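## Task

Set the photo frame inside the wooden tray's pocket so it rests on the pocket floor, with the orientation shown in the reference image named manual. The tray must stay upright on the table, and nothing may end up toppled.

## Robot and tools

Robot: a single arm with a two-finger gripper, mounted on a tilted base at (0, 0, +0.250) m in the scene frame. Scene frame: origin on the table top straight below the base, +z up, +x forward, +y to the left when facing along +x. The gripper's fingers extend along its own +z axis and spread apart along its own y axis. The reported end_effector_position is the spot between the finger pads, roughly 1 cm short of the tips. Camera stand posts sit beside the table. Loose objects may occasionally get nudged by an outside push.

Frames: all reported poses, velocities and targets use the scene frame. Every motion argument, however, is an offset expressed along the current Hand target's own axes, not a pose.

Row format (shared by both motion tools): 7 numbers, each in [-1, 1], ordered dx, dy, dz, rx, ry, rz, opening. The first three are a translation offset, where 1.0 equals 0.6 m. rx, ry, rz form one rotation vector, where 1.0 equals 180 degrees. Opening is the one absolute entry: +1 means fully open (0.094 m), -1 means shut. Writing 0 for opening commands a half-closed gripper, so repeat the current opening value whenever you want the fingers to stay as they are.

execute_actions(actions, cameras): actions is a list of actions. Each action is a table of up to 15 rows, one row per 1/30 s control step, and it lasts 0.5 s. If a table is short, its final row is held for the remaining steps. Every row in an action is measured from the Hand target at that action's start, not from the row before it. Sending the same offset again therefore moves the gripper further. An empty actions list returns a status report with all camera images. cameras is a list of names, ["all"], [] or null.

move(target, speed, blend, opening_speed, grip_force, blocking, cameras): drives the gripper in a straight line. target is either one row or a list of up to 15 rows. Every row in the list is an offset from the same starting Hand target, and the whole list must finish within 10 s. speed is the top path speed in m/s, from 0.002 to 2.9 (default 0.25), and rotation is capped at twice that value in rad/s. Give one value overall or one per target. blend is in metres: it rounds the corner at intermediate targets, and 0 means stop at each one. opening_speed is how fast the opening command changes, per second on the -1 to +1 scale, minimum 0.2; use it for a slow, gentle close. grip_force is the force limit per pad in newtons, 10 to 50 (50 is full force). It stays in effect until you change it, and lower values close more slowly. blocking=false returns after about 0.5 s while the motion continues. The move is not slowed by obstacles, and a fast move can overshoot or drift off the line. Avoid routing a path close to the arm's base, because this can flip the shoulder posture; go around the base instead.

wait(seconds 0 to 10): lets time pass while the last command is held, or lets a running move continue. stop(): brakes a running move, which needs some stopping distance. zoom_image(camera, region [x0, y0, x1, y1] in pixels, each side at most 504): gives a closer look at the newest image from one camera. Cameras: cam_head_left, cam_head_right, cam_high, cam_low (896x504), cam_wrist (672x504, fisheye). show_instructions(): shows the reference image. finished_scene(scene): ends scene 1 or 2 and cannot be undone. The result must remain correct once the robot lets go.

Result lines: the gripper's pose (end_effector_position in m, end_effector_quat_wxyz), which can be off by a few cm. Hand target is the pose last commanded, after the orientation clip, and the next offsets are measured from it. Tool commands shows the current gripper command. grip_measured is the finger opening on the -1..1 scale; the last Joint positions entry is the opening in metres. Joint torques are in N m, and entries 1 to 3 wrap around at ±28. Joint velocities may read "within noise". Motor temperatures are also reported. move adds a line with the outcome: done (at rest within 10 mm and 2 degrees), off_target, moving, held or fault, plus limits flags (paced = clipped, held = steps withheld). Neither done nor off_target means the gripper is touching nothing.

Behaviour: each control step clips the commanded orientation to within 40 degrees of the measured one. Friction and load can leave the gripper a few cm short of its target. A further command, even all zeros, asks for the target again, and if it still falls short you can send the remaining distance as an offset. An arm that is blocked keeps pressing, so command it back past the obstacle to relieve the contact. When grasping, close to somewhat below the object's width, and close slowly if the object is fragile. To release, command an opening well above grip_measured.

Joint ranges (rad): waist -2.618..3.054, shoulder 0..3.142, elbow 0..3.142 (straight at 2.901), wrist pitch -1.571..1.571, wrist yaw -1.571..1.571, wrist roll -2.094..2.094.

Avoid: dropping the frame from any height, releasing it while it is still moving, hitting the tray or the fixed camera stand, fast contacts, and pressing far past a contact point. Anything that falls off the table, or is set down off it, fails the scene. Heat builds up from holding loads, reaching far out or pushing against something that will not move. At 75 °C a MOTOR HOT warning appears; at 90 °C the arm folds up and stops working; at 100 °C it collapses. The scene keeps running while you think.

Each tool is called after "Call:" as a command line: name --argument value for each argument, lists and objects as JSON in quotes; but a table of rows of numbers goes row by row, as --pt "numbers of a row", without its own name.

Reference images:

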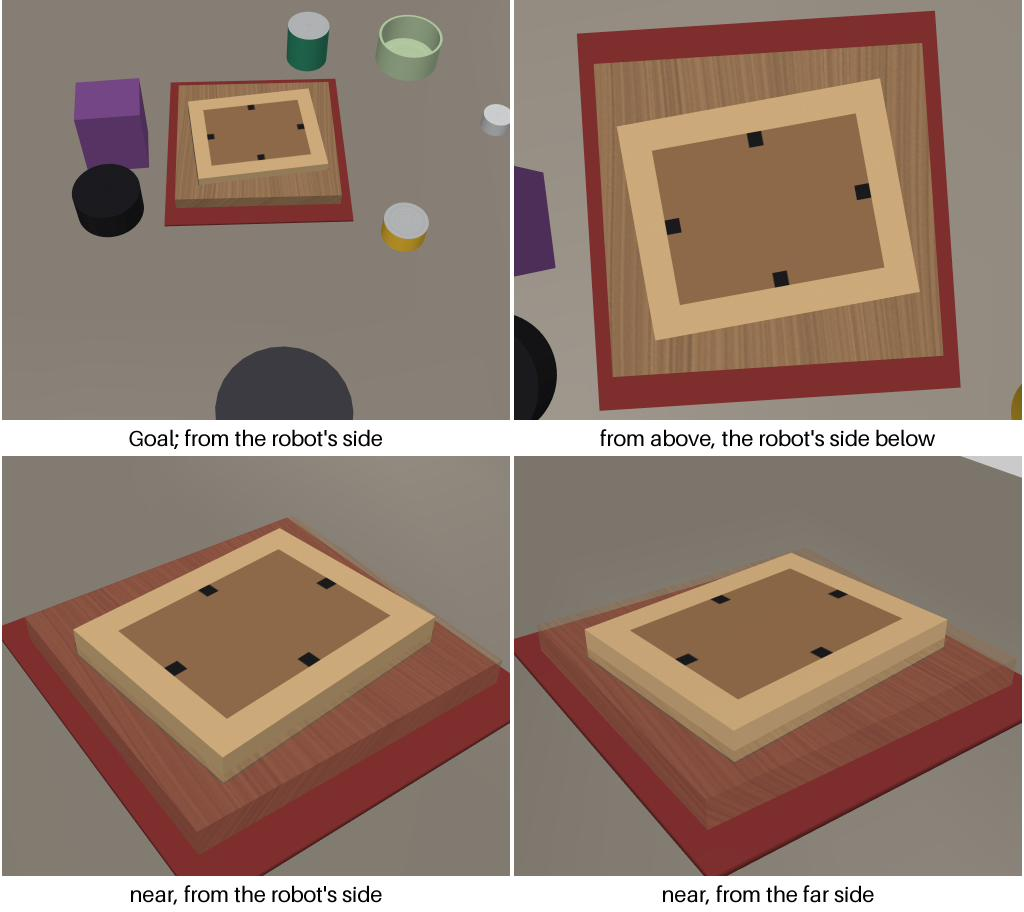

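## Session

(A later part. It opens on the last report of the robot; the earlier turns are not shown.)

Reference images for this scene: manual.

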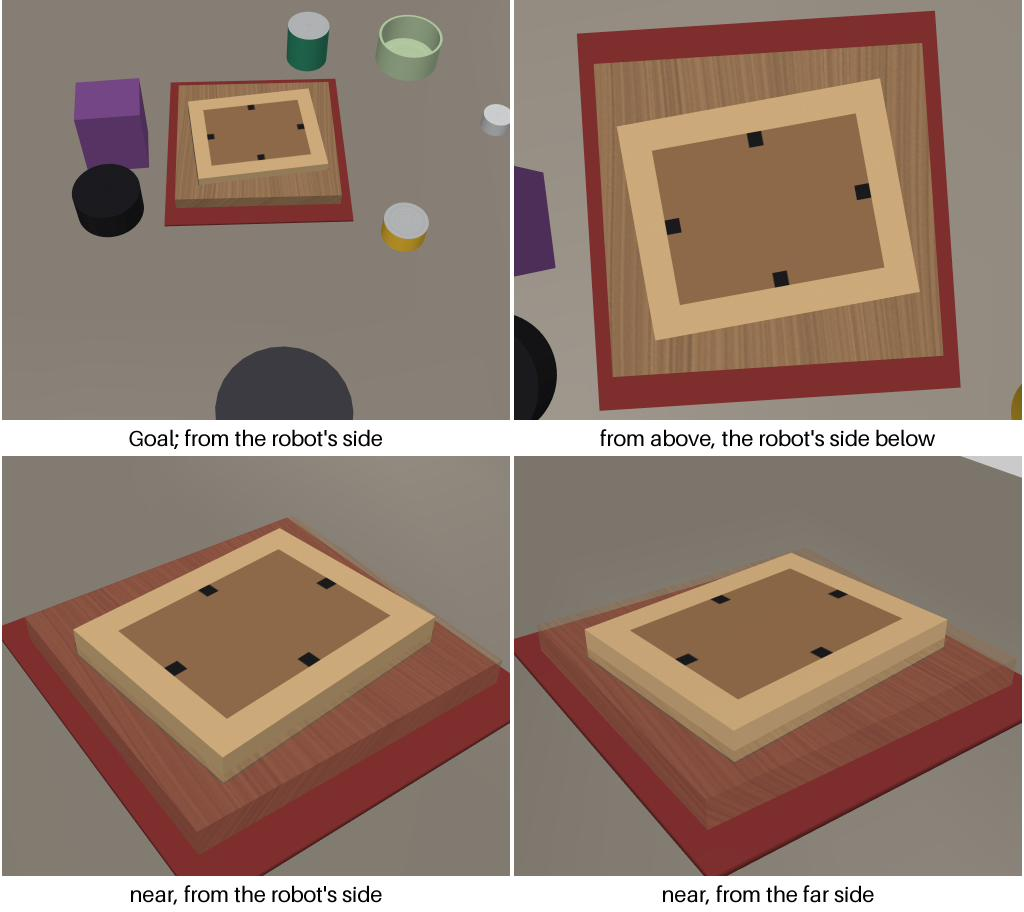

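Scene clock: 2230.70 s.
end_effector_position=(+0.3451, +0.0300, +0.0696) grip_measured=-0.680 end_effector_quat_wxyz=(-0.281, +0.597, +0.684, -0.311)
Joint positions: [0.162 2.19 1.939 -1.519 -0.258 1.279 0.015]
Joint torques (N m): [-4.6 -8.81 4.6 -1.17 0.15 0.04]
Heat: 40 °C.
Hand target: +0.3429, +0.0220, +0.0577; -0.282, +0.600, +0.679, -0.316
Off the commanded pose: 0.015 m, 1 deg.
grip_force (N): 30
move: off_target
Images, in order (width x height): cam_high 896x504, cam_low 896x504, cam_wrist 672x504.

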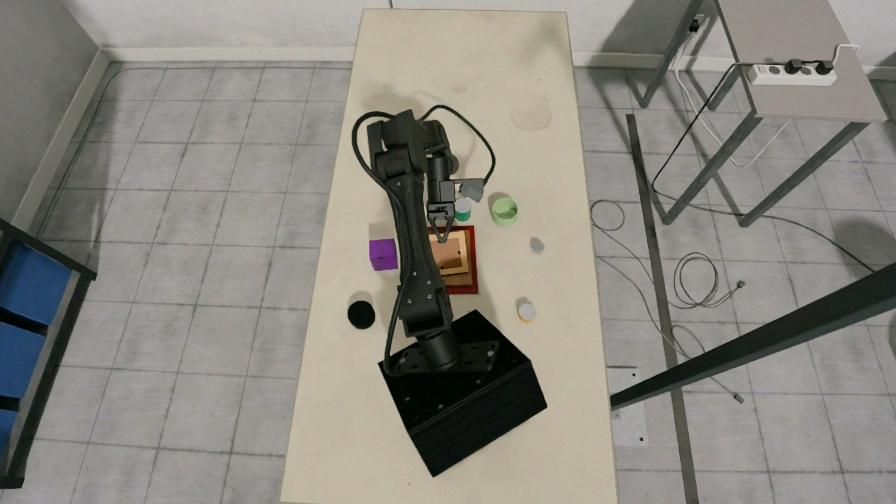

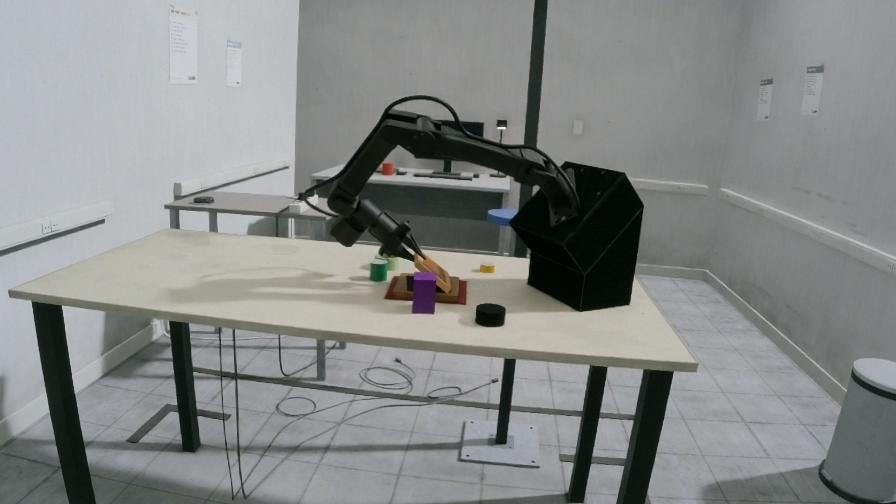

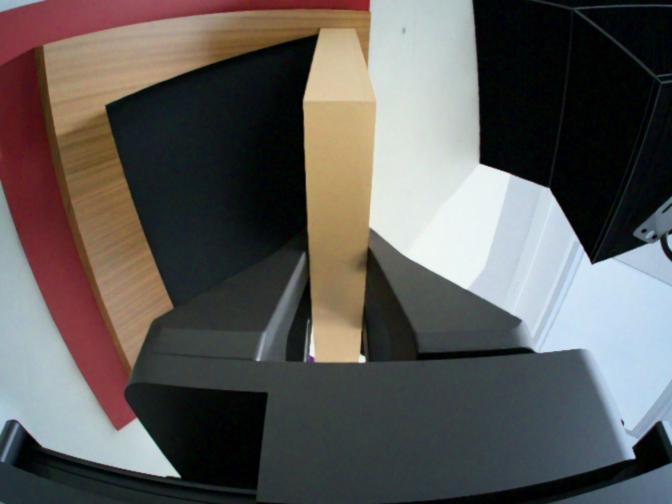

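Call:
move --pt "0.0133 -0.0194 -0.0183 0 0 0 -0.82" --pt "0.0116 0.0061 0.0032 0 0 0 -0.82" --speed '[0.04, 0.03]' --cameras '["cam_wrist", "cam_high", "cam_low"]'

Call:
zoom_image --camera "cam_low" --region '[400, 230, 480, 310]'

Call:
zoom_image --camera "cam_high" --region '[420, 210, 490, 300]'

Call:
zoom_image --camera "cam_wrist" --region '[200, 0, 450, 260]'

Scene clock: 2253.07 s.
end_effector_position=(+0.3456, +0.0308, +0.0685) grip_measured=-0.680 end_effector_quat_wxyz=(-0.277, +0.602, +0.679, -0.315)
Joint positions: [0.166 2.195 1.948 -1.522 -0.255 1.299 0.015]
Joint torques (N m): [-3.3 -8.84 4.77 -1.13 0.1 0.04]
Heat: 39 °C.
Hand target: +0.3430, +0.0291, +0.0536; -0.282, +0.600, +0.679, -0.316
Off the commanded pose: 0.015 m, 1 deg.
grip_force (N): 30
move: off_target
Images, in order (width x height): cam_high 896x504, cam_low 896x504, cam_wrist 672x504.

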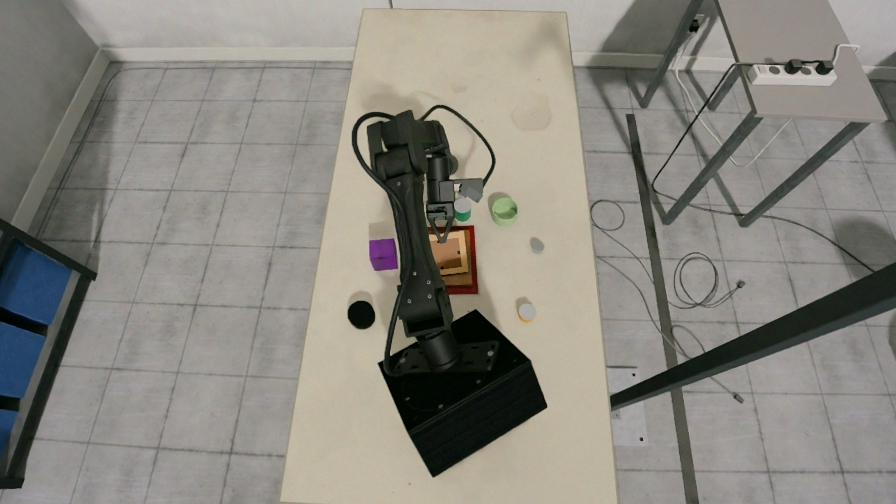

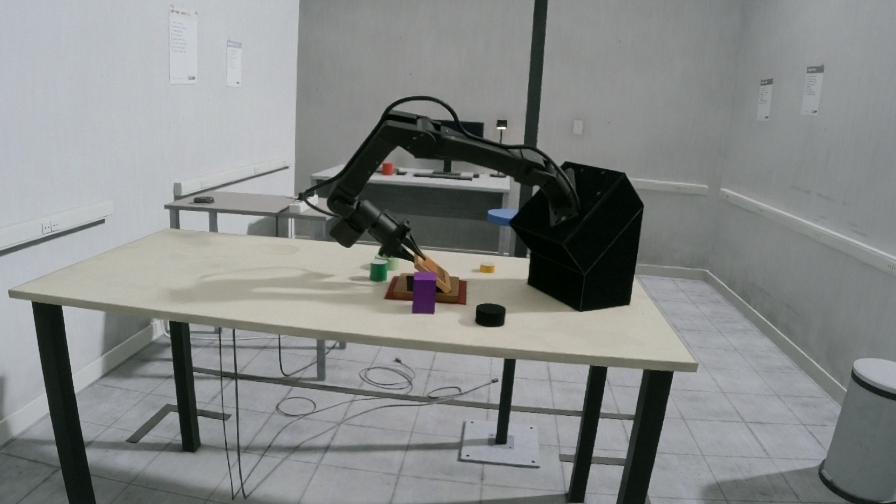

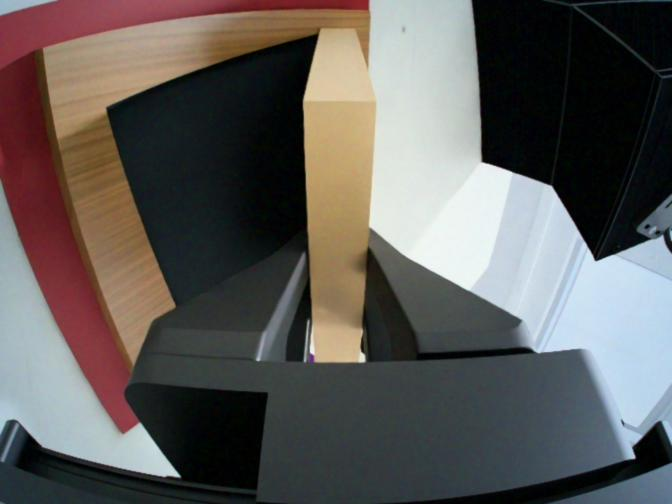

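Scaled by 6.300 from the camera's 896x504 image, which has a finer 1280x720 frame.

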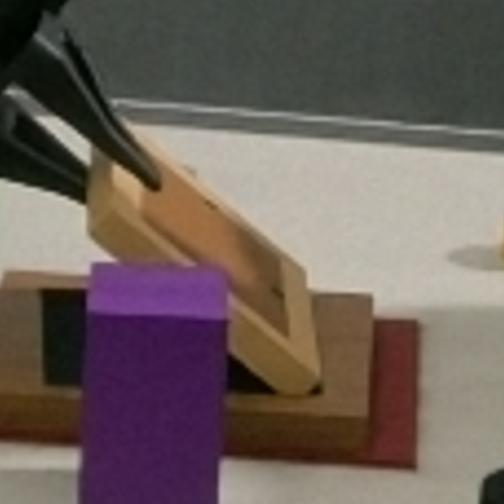

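Scaled by 5.600 from the camera's 896x504 image, which has a finer 1280x720 frame.

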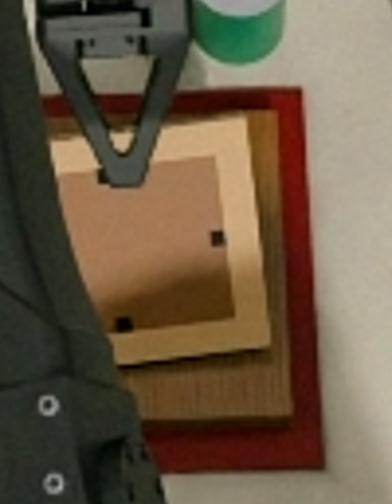

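Scaled by 1.938 from the camera's 672x504 image, which has a finer 960x720 frame.

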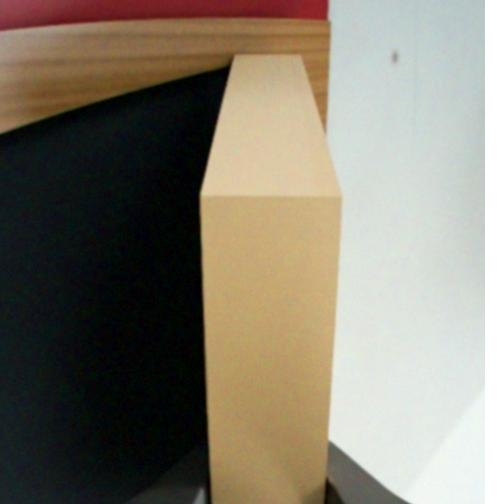

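Call:
move --pt "0.0133 -0.0243 -0.0236 0 0 0 -0.82" --pt "0.0118 0.0012 0.0 0 0 0 -0.82" --speed '[0.05, 0.03]' --cameras '["cam_wrist", "cam_high", "cam_low"]'

Call:
zoom_image --camera "cam_low" --region '[400, 230, 480, 310]'

Call:
zoom_image --camera "cam_high" --region '[420, 210, 490, 300]'

Call:
zoom_image --camera "cam_wrist" --region '[200, 0, 450, 260]'

Scene clock: 2269.17 s.
end_effector_position=(+0.3444, +0.0358, +0.0669) grip_measured=-0.680 end_effector_quat_wxyz=(-0.279, +0.598, +0.681, -0.316)
Joint positions: [0.18 2.195 1.948 -1.522 -0.256 1.305 0.015]
Joint torques (N m): [-3 -9.26 4.64 -1.13 0.04 0.16]
Heat: 39 °C.
Hand target: +0.3427, +0.0361, +0.0531; -0.282, +0.600, +0.679, -0.316
Off the commanded pose: 0.014 m, 0 deg.
grip_force (N): 30
move: off_target
Images, in order (width x height): cam_high 896x504, cam_low 896x504, cam_wrist 672x504.

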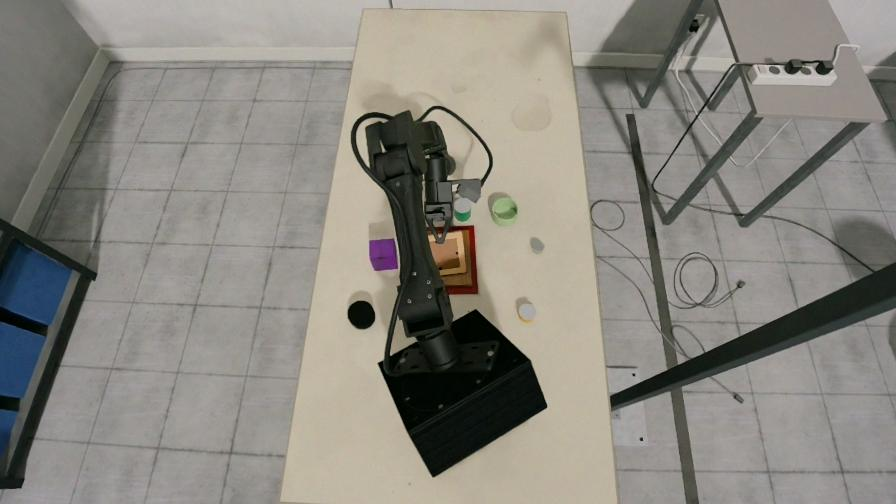

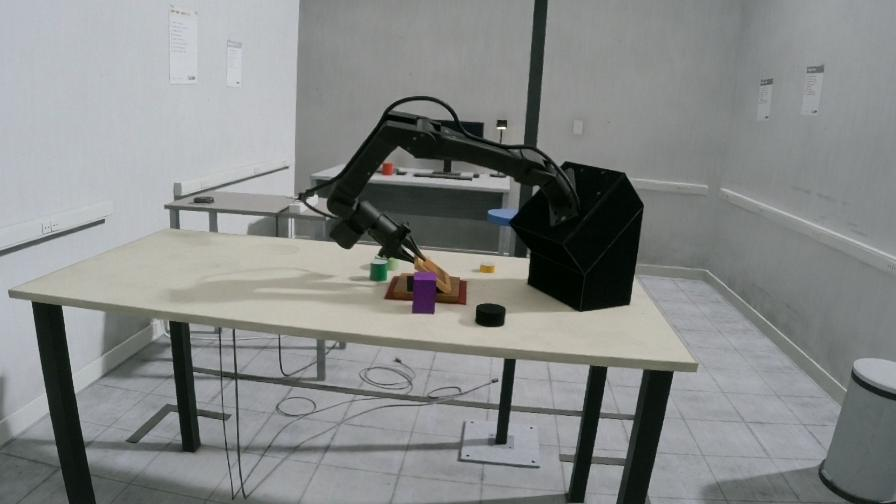

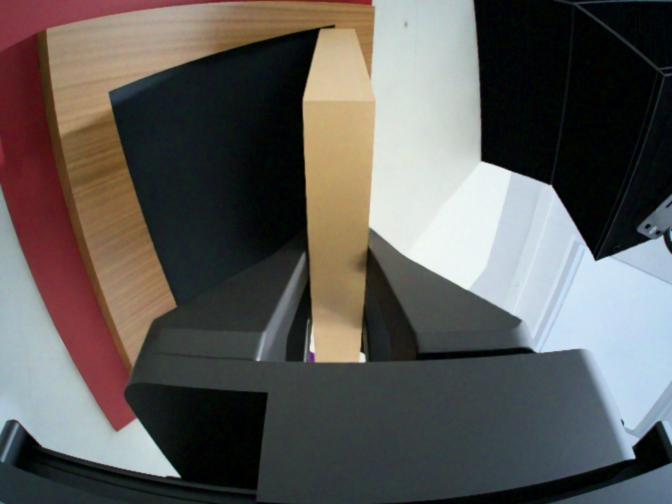

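Scaled by 6.300 from the camera's 896x504 image, which has a finer 1280x720 frame.

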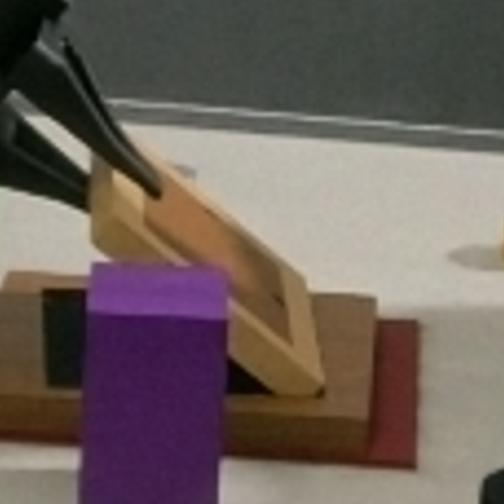

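Scaled by 5.600 from the camera's 896x504 image, which has a finer 1280x720 frame.

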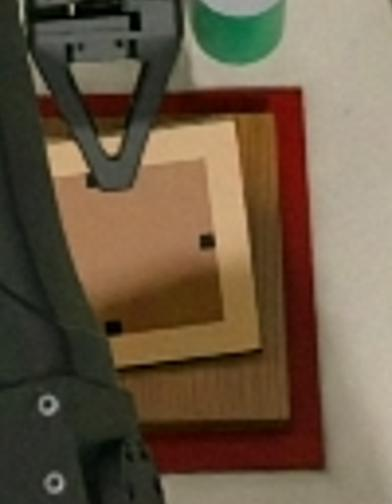

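Scaled by 1.938 from the camera's 672x504 image, which has a finer 960x720 frame.

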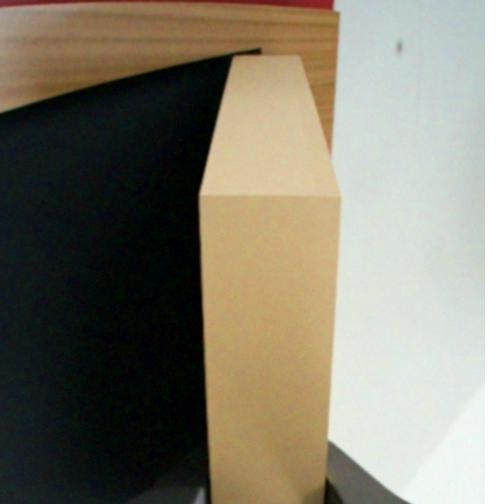

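Call:
move --target '[-0.0007, -0.0085, 0.0102, 0, 0, 0, -0.82]' --speed 0.03 --cameras '["cam_wrist", "cam_high", "cam_low"]'

Call:
zoom_image --camera "cam_low" --region '[400, 230, 480, 310]'

Call:
zoom_image --camera "cam_high" --region '[420, 210, 490, 300]'

Call:
zoom_image --camera "cam_wrist" --region '[200, 0, 450, 260]'

Scene clock: 2303.43 s.
end_effector_position=(+0.3358, +0.0345, +0.0649) grip_measured=-0.680 end_effector_quat_wxyz=(-0.287, +0.598, +0.676, -0.322)
Joint positions: [0.181 2.195 1.916 -1.511 -0.257 1.305 0.015]
Joint torques (N m): [-3.11 -11.06 2 -0.94 0.05 0.16]
Heat: 40 °C.
Hand target: +0.3348, +0.0348, +0.0531; -0.282, +0.600, +0.679, -0.316
Off the commanded pose: 0.012 m, 1 deg.
grip_force (N): 30
move: off_target
Images, in order (width x height): cam_high 896x504, cam_low 896x504, cam_wrist 672x504.

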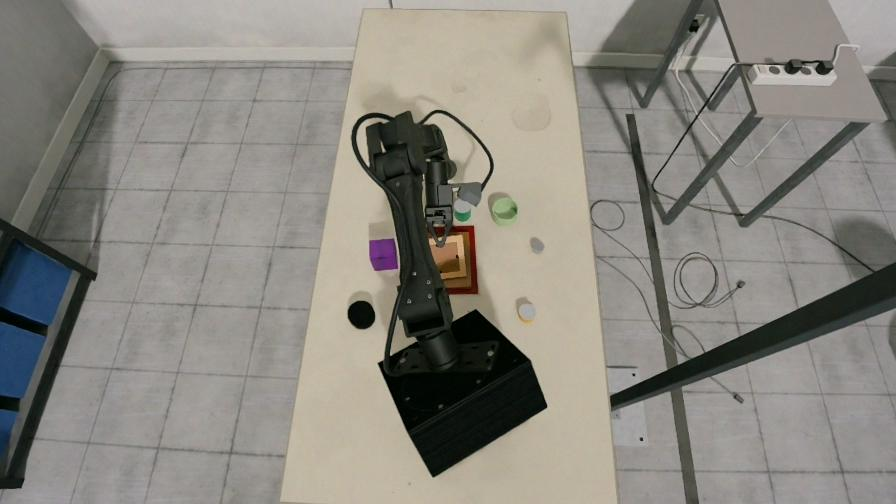

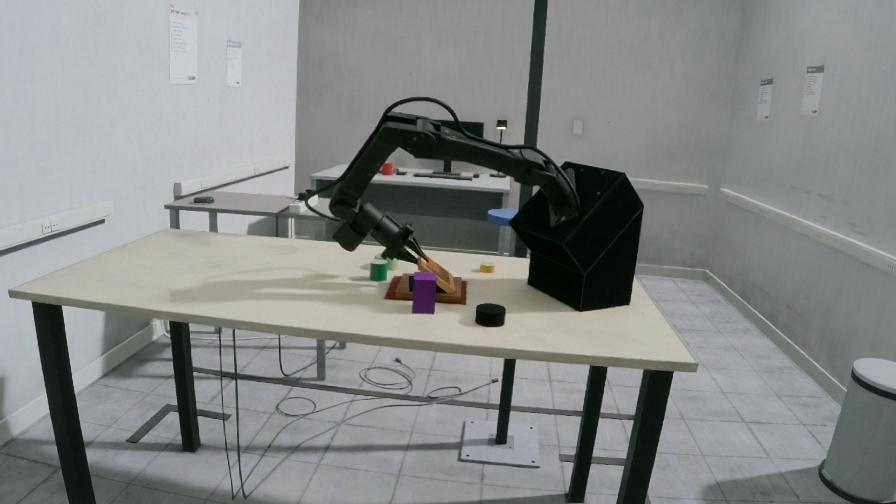

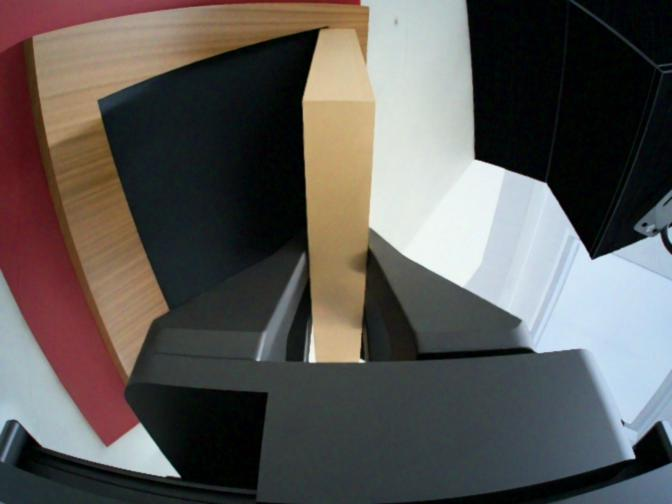

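Scaled by 6.300 from the camera's 896x504 image, which has a finer 1280x720 frame.

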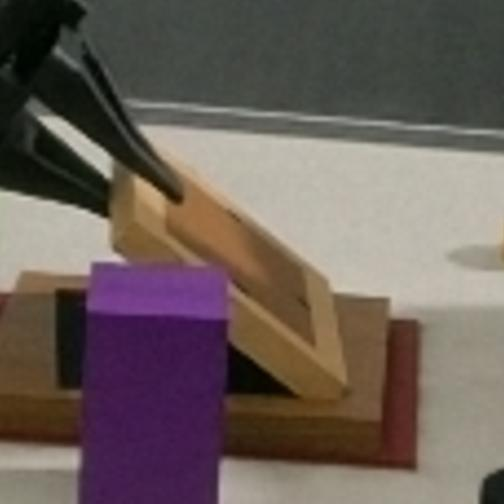

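Scaled by 5.600 from the camera's 896x504 image, which has a finer 1280x720 frame.

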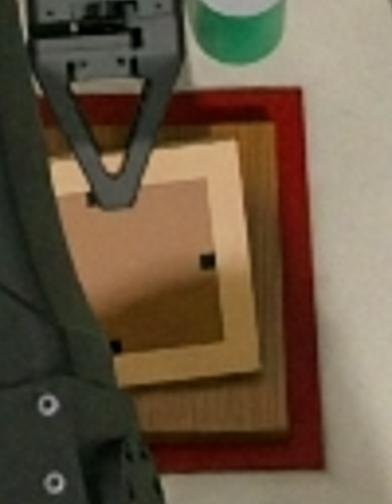

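Scaled by 1.938 from the camera's 672x504 image, which has a finer 960x720 frame.

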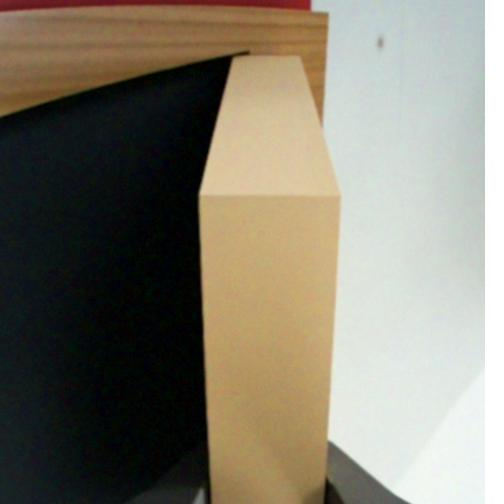

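Call:
move --target '[0.0, -0.0102, -0.0086, 0, 0, 0, 0.1]' --speed 0.01 --opening_speed 0.25 --cameras '["cam_wrist", "cam_high", "cam_low"]'

Call:
zoom_image --camera "cam_low" --region '[400, 230, 480, 310]'

Call:
zoom_image --camera "cam_high" --region '[420, 210, 490, 300]'

Scene clock: 2338.87 s.
end_effector_position=(+0.3363, +0.0335, +0.0586) grip_measured=+0.099 end_effector_quat_wxyz=(-0.283, +0.599, +0.680, -0.314)
Joint positions: [0.181 2.195 1.9 -1.477 -0.264 1.305 0.052]
Joint torques (N m): [-3.74 -12.85 2.17 -1.34 0.14 0.1]
Heat: 42 °C.
Hand target: +0.3348, +0.0348, +0.0612; -0.282, +0.600, +0.679, -0.316
Off the commanded pose: 0.003 m, 0 deg.
grip_force (N): 30
move: done
Images, in order (width x height): cam_high 896x504, cam_low 896x504, cam_wrist 672x504.

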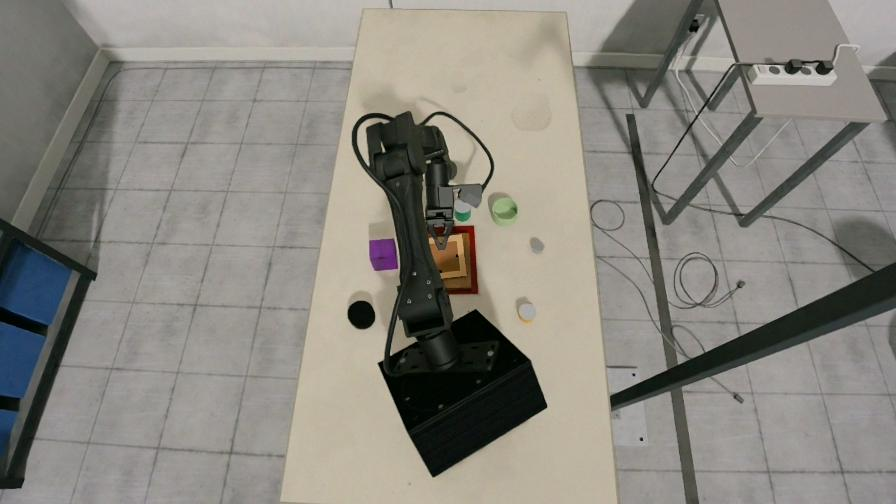

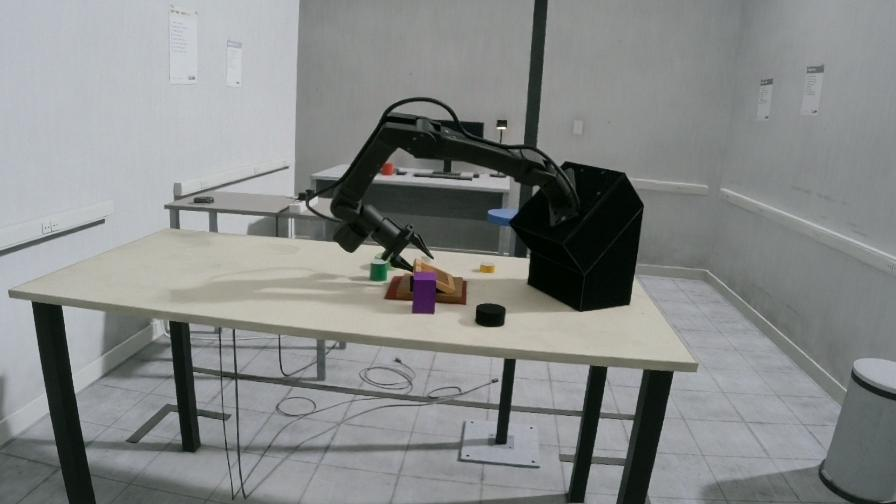

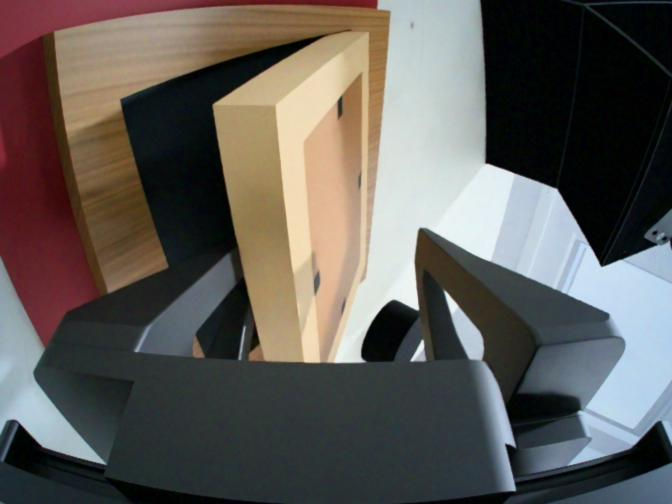

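Scaled by 6.300 from the camera's 896x504 image, which has a finer 1280x720 frame.

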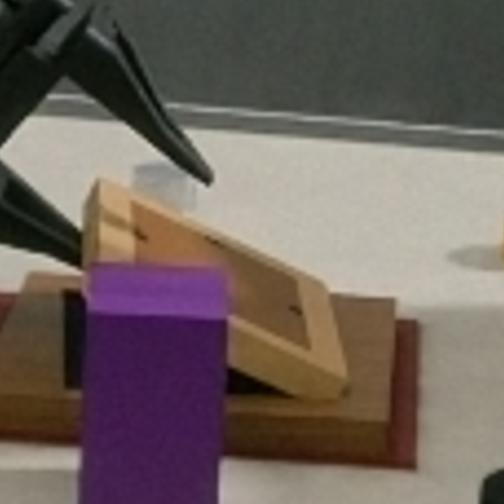

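Scaled by 5.600 from the camera's 896x504 image, which has a finer 1280x720 frame.

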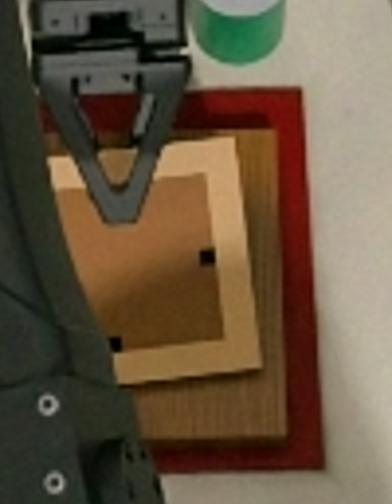

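Call:
move --target '[0.003, 0.0477, -0.0362, 0, 0, 0, 0.1]' --speed 0.03 --cameras '["cam_wrist", "cam_high", "cam_low"]'

Call:
zoom_image --camera "cam_low" --region '[400, 230, 480, 310]'

Call:
zoom_image --camera "cam_high" --region '[420, 210, 490, 300]'

Scene clock: 2354.20 s.
end_effector_position=(+0.3779, +0.0412, +0.0609) grip_measured=+0.099 end_effector_quat_wxyz=(-0.255, +0.602, +0.698, -0.293)
Joint positions: [0.181 2.255 2.128 -1.565 -0.264 1.314 0.052]
Joint torques (N m): [-3.33 -9.63 5.33 -1.42 0.11 0.17]
Heat: 43 °C.
Hand target: +0.3693, +0.0408, +0.0531; -0.282, +0.600, +0.679, -0.316
Off the commanded pose: 0.012 m, 5 deg.
joint sent to its limit — joint 4 (wrist pitch), lower limit. The joint targets still meet the commanded pose.
grip_force (N): 30
move: off_target
Images, in order (width x height): cam_high 896x504, cam_low 896x504, cam_wrist 672x504.

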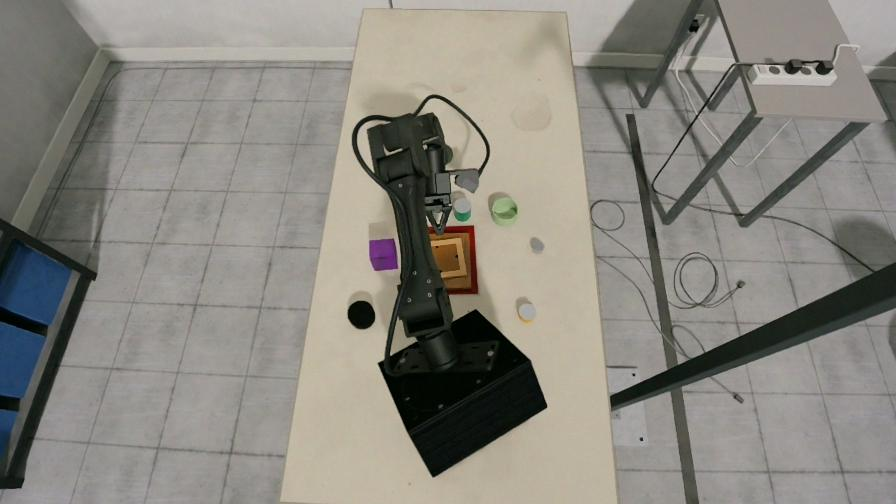

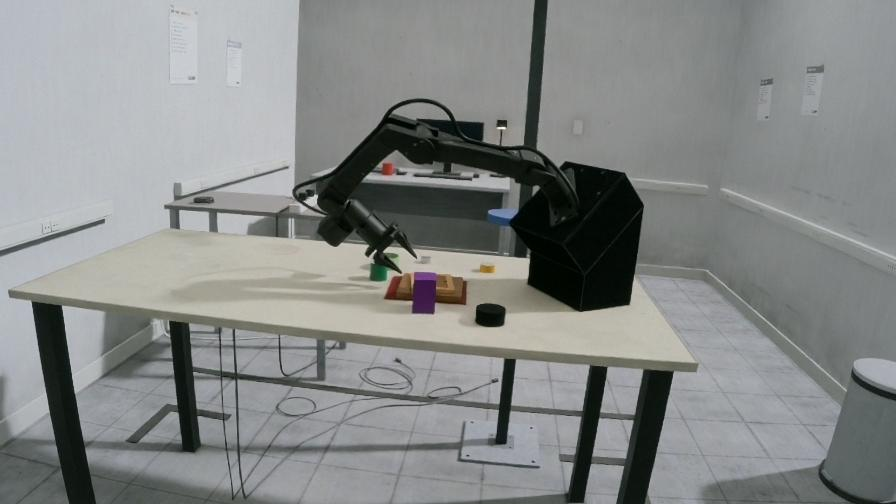

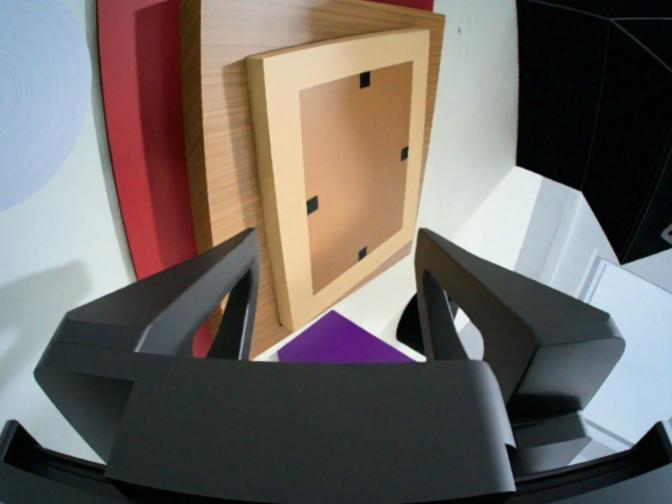

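Scaled by 6.300 from the camera's 896x504 image, which has a finer 1280x720 frame.

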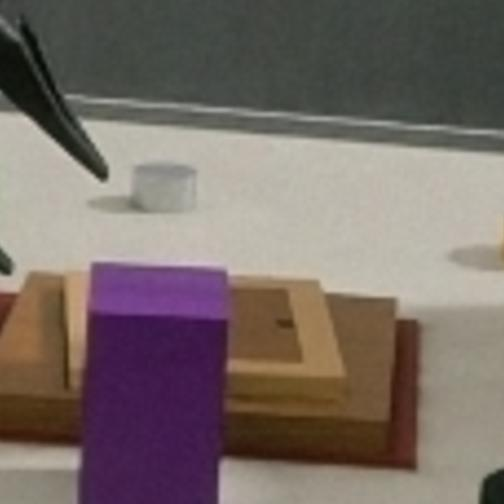

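Scaled by 5.600 from the camera's 896x504 image, which has a finer 1280x720 frame.

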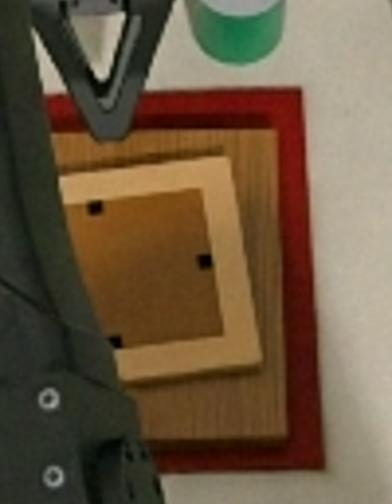

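Call:
move --pt "0.0003 -0.0512 -0.0428 0 0 0 0.1" --pt "0.0008 -0.1535 -0.1284 -0.167 0 0 0.1" --speed '[0.06, 0.12]' --blend '[0.01, 0]' --cameras '["cam_wrist", "cam_high", "cam_low", "cam_head_right"]'

Call:
zoom_image --camera "cam_low" --region '[370, 240, 490, 315]'

Call:
zoom_image --camera "cam_head_right" --region '[400, 170, 510, 265]'

Call:
zoom_image --camera "cam_wrist" --region '[150, 0, 500, 260]'

Scene clock: 2368.40 s.
end_effector_position=(+0.3678, +0.0426, +0.1640) grip_measured=+0.099 end_effector_quat_wxyz=(-0.130, +0.651, +0.735, -0.136)
Joint positions: [0.005 1.579 1.429 -1.183 -0.411 1.282 0.052]
Joint torques (N m): [-4.75 -12.67 3.17 -0.48 0.02 -0.04]
Heat: 42 °C.
Hand target: +0.3695, +0.0409, +0.1732; -0.117, +0.652, +0.738, -0.129
Off the commanded pose: 0.009 m, 2 deg.
grip_force (N): 30
move: done
Images, in order (width x height): cam_head_right 896x504, cam_high 896x504, cam_low 896x504, cam_wrist 672x504.

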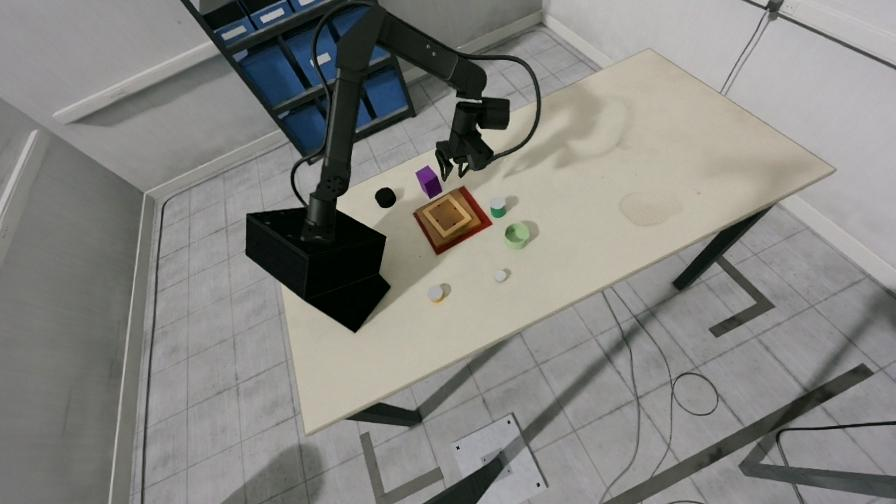

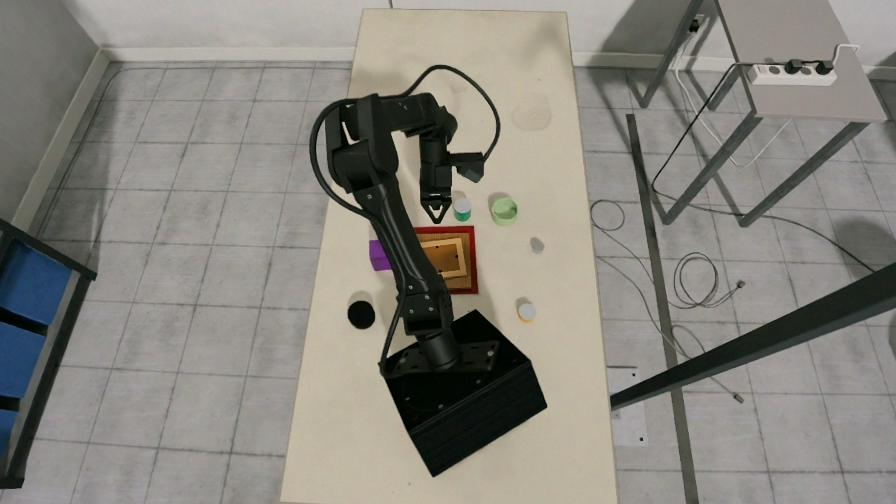

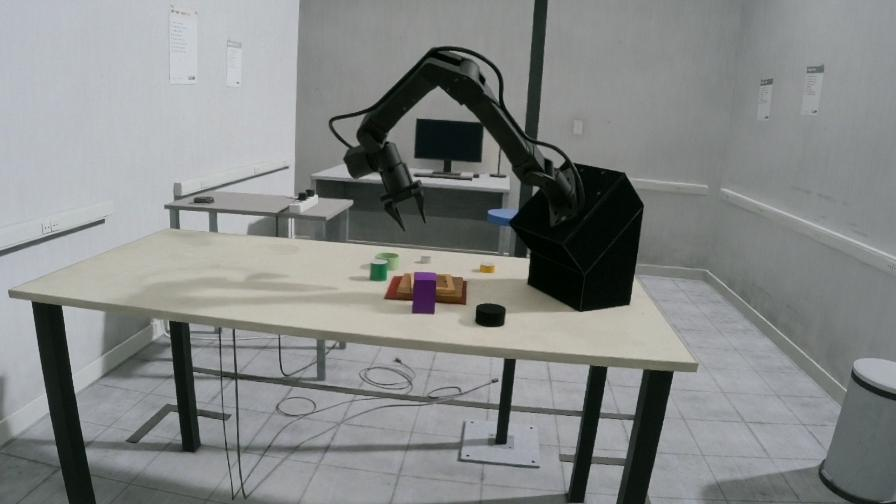

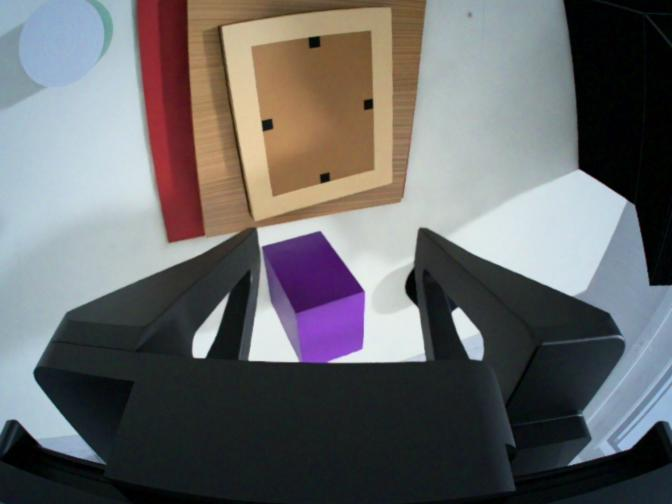

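Scaled by 4.200 from the camera's 896x504 image, which has a finer 1280x720 frame.

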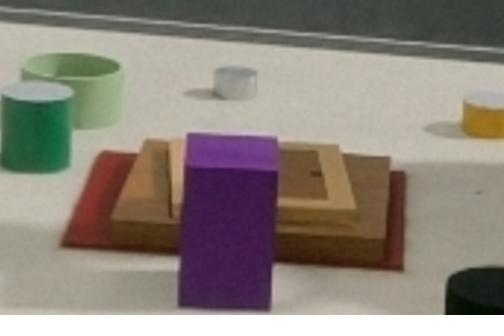

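Scaled by 4.582 from the camera's 896x504 image, which has a finer 1280x720 frame.

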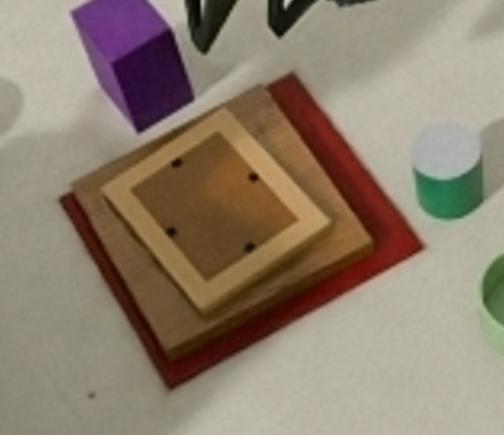

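Scaled by 1.440 from the camera's 672x504 image, which has a finer 960x720 frame.

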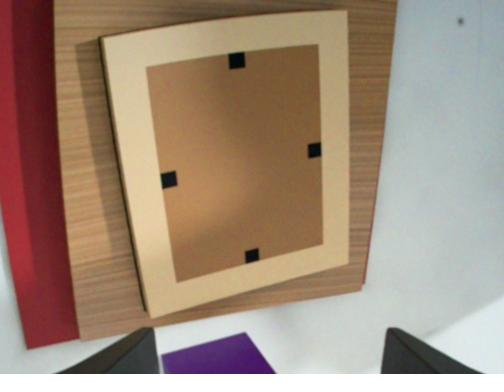

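Call:
zoom_image --camera "cam_low" --region '[390, 260, 470, 310]'

Call:
zoom_image --camera "cam_head_right" --region '[410, 185, 490, 255]'

Call:
zoom_image --camera "cam_high" --region '[400, 215, 490, 305]'

Call:
zoom_image --camera "cam_wrist" --region '[200, 0, 320, 120]'

Call:
zoom_image --camera "cam_wrist" --region '[220, 120, 430, 260]'

Scaled by 6.300 from the camera's 896x504 image, which has a finer 1280x720 frame.

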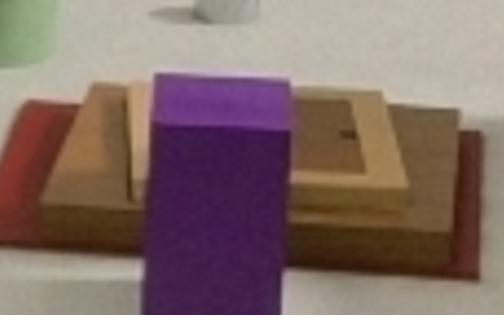

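Scaled by 6.300 from the camera's 896x504 image, which has a finer 1280x720 frame.

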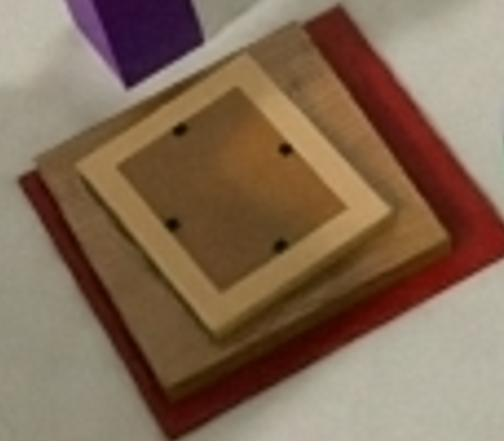

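Scaled by 5.600 from the camera's 896x504 image, which has a finer 1280x720 frame.

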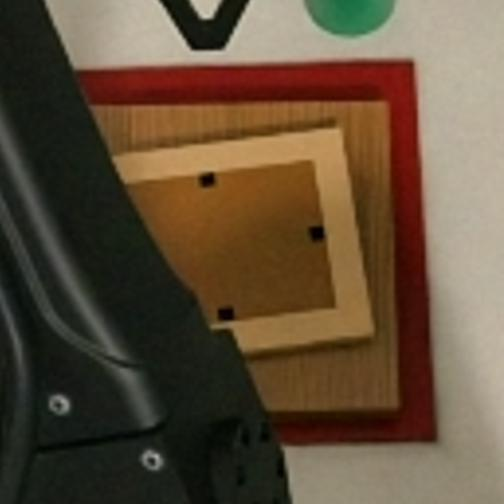

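Scaled by 4.200 from the camera's 672x504 image, which has a finer 960x720 frame.

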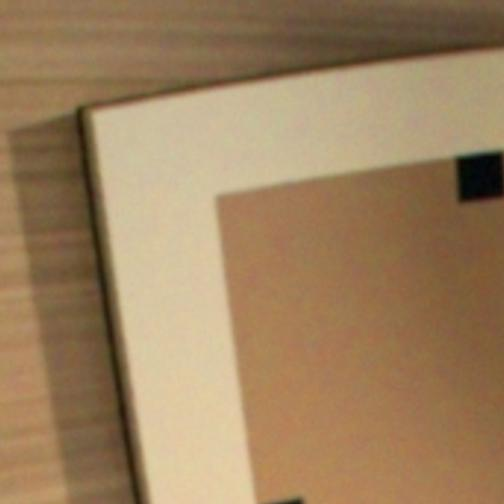

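Scaled by 2.400 from the camera's 672x504 image, which has a finer 960x720 frame.

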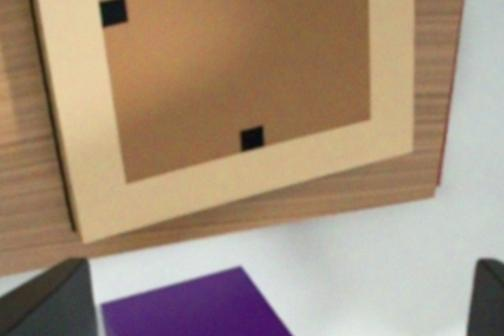

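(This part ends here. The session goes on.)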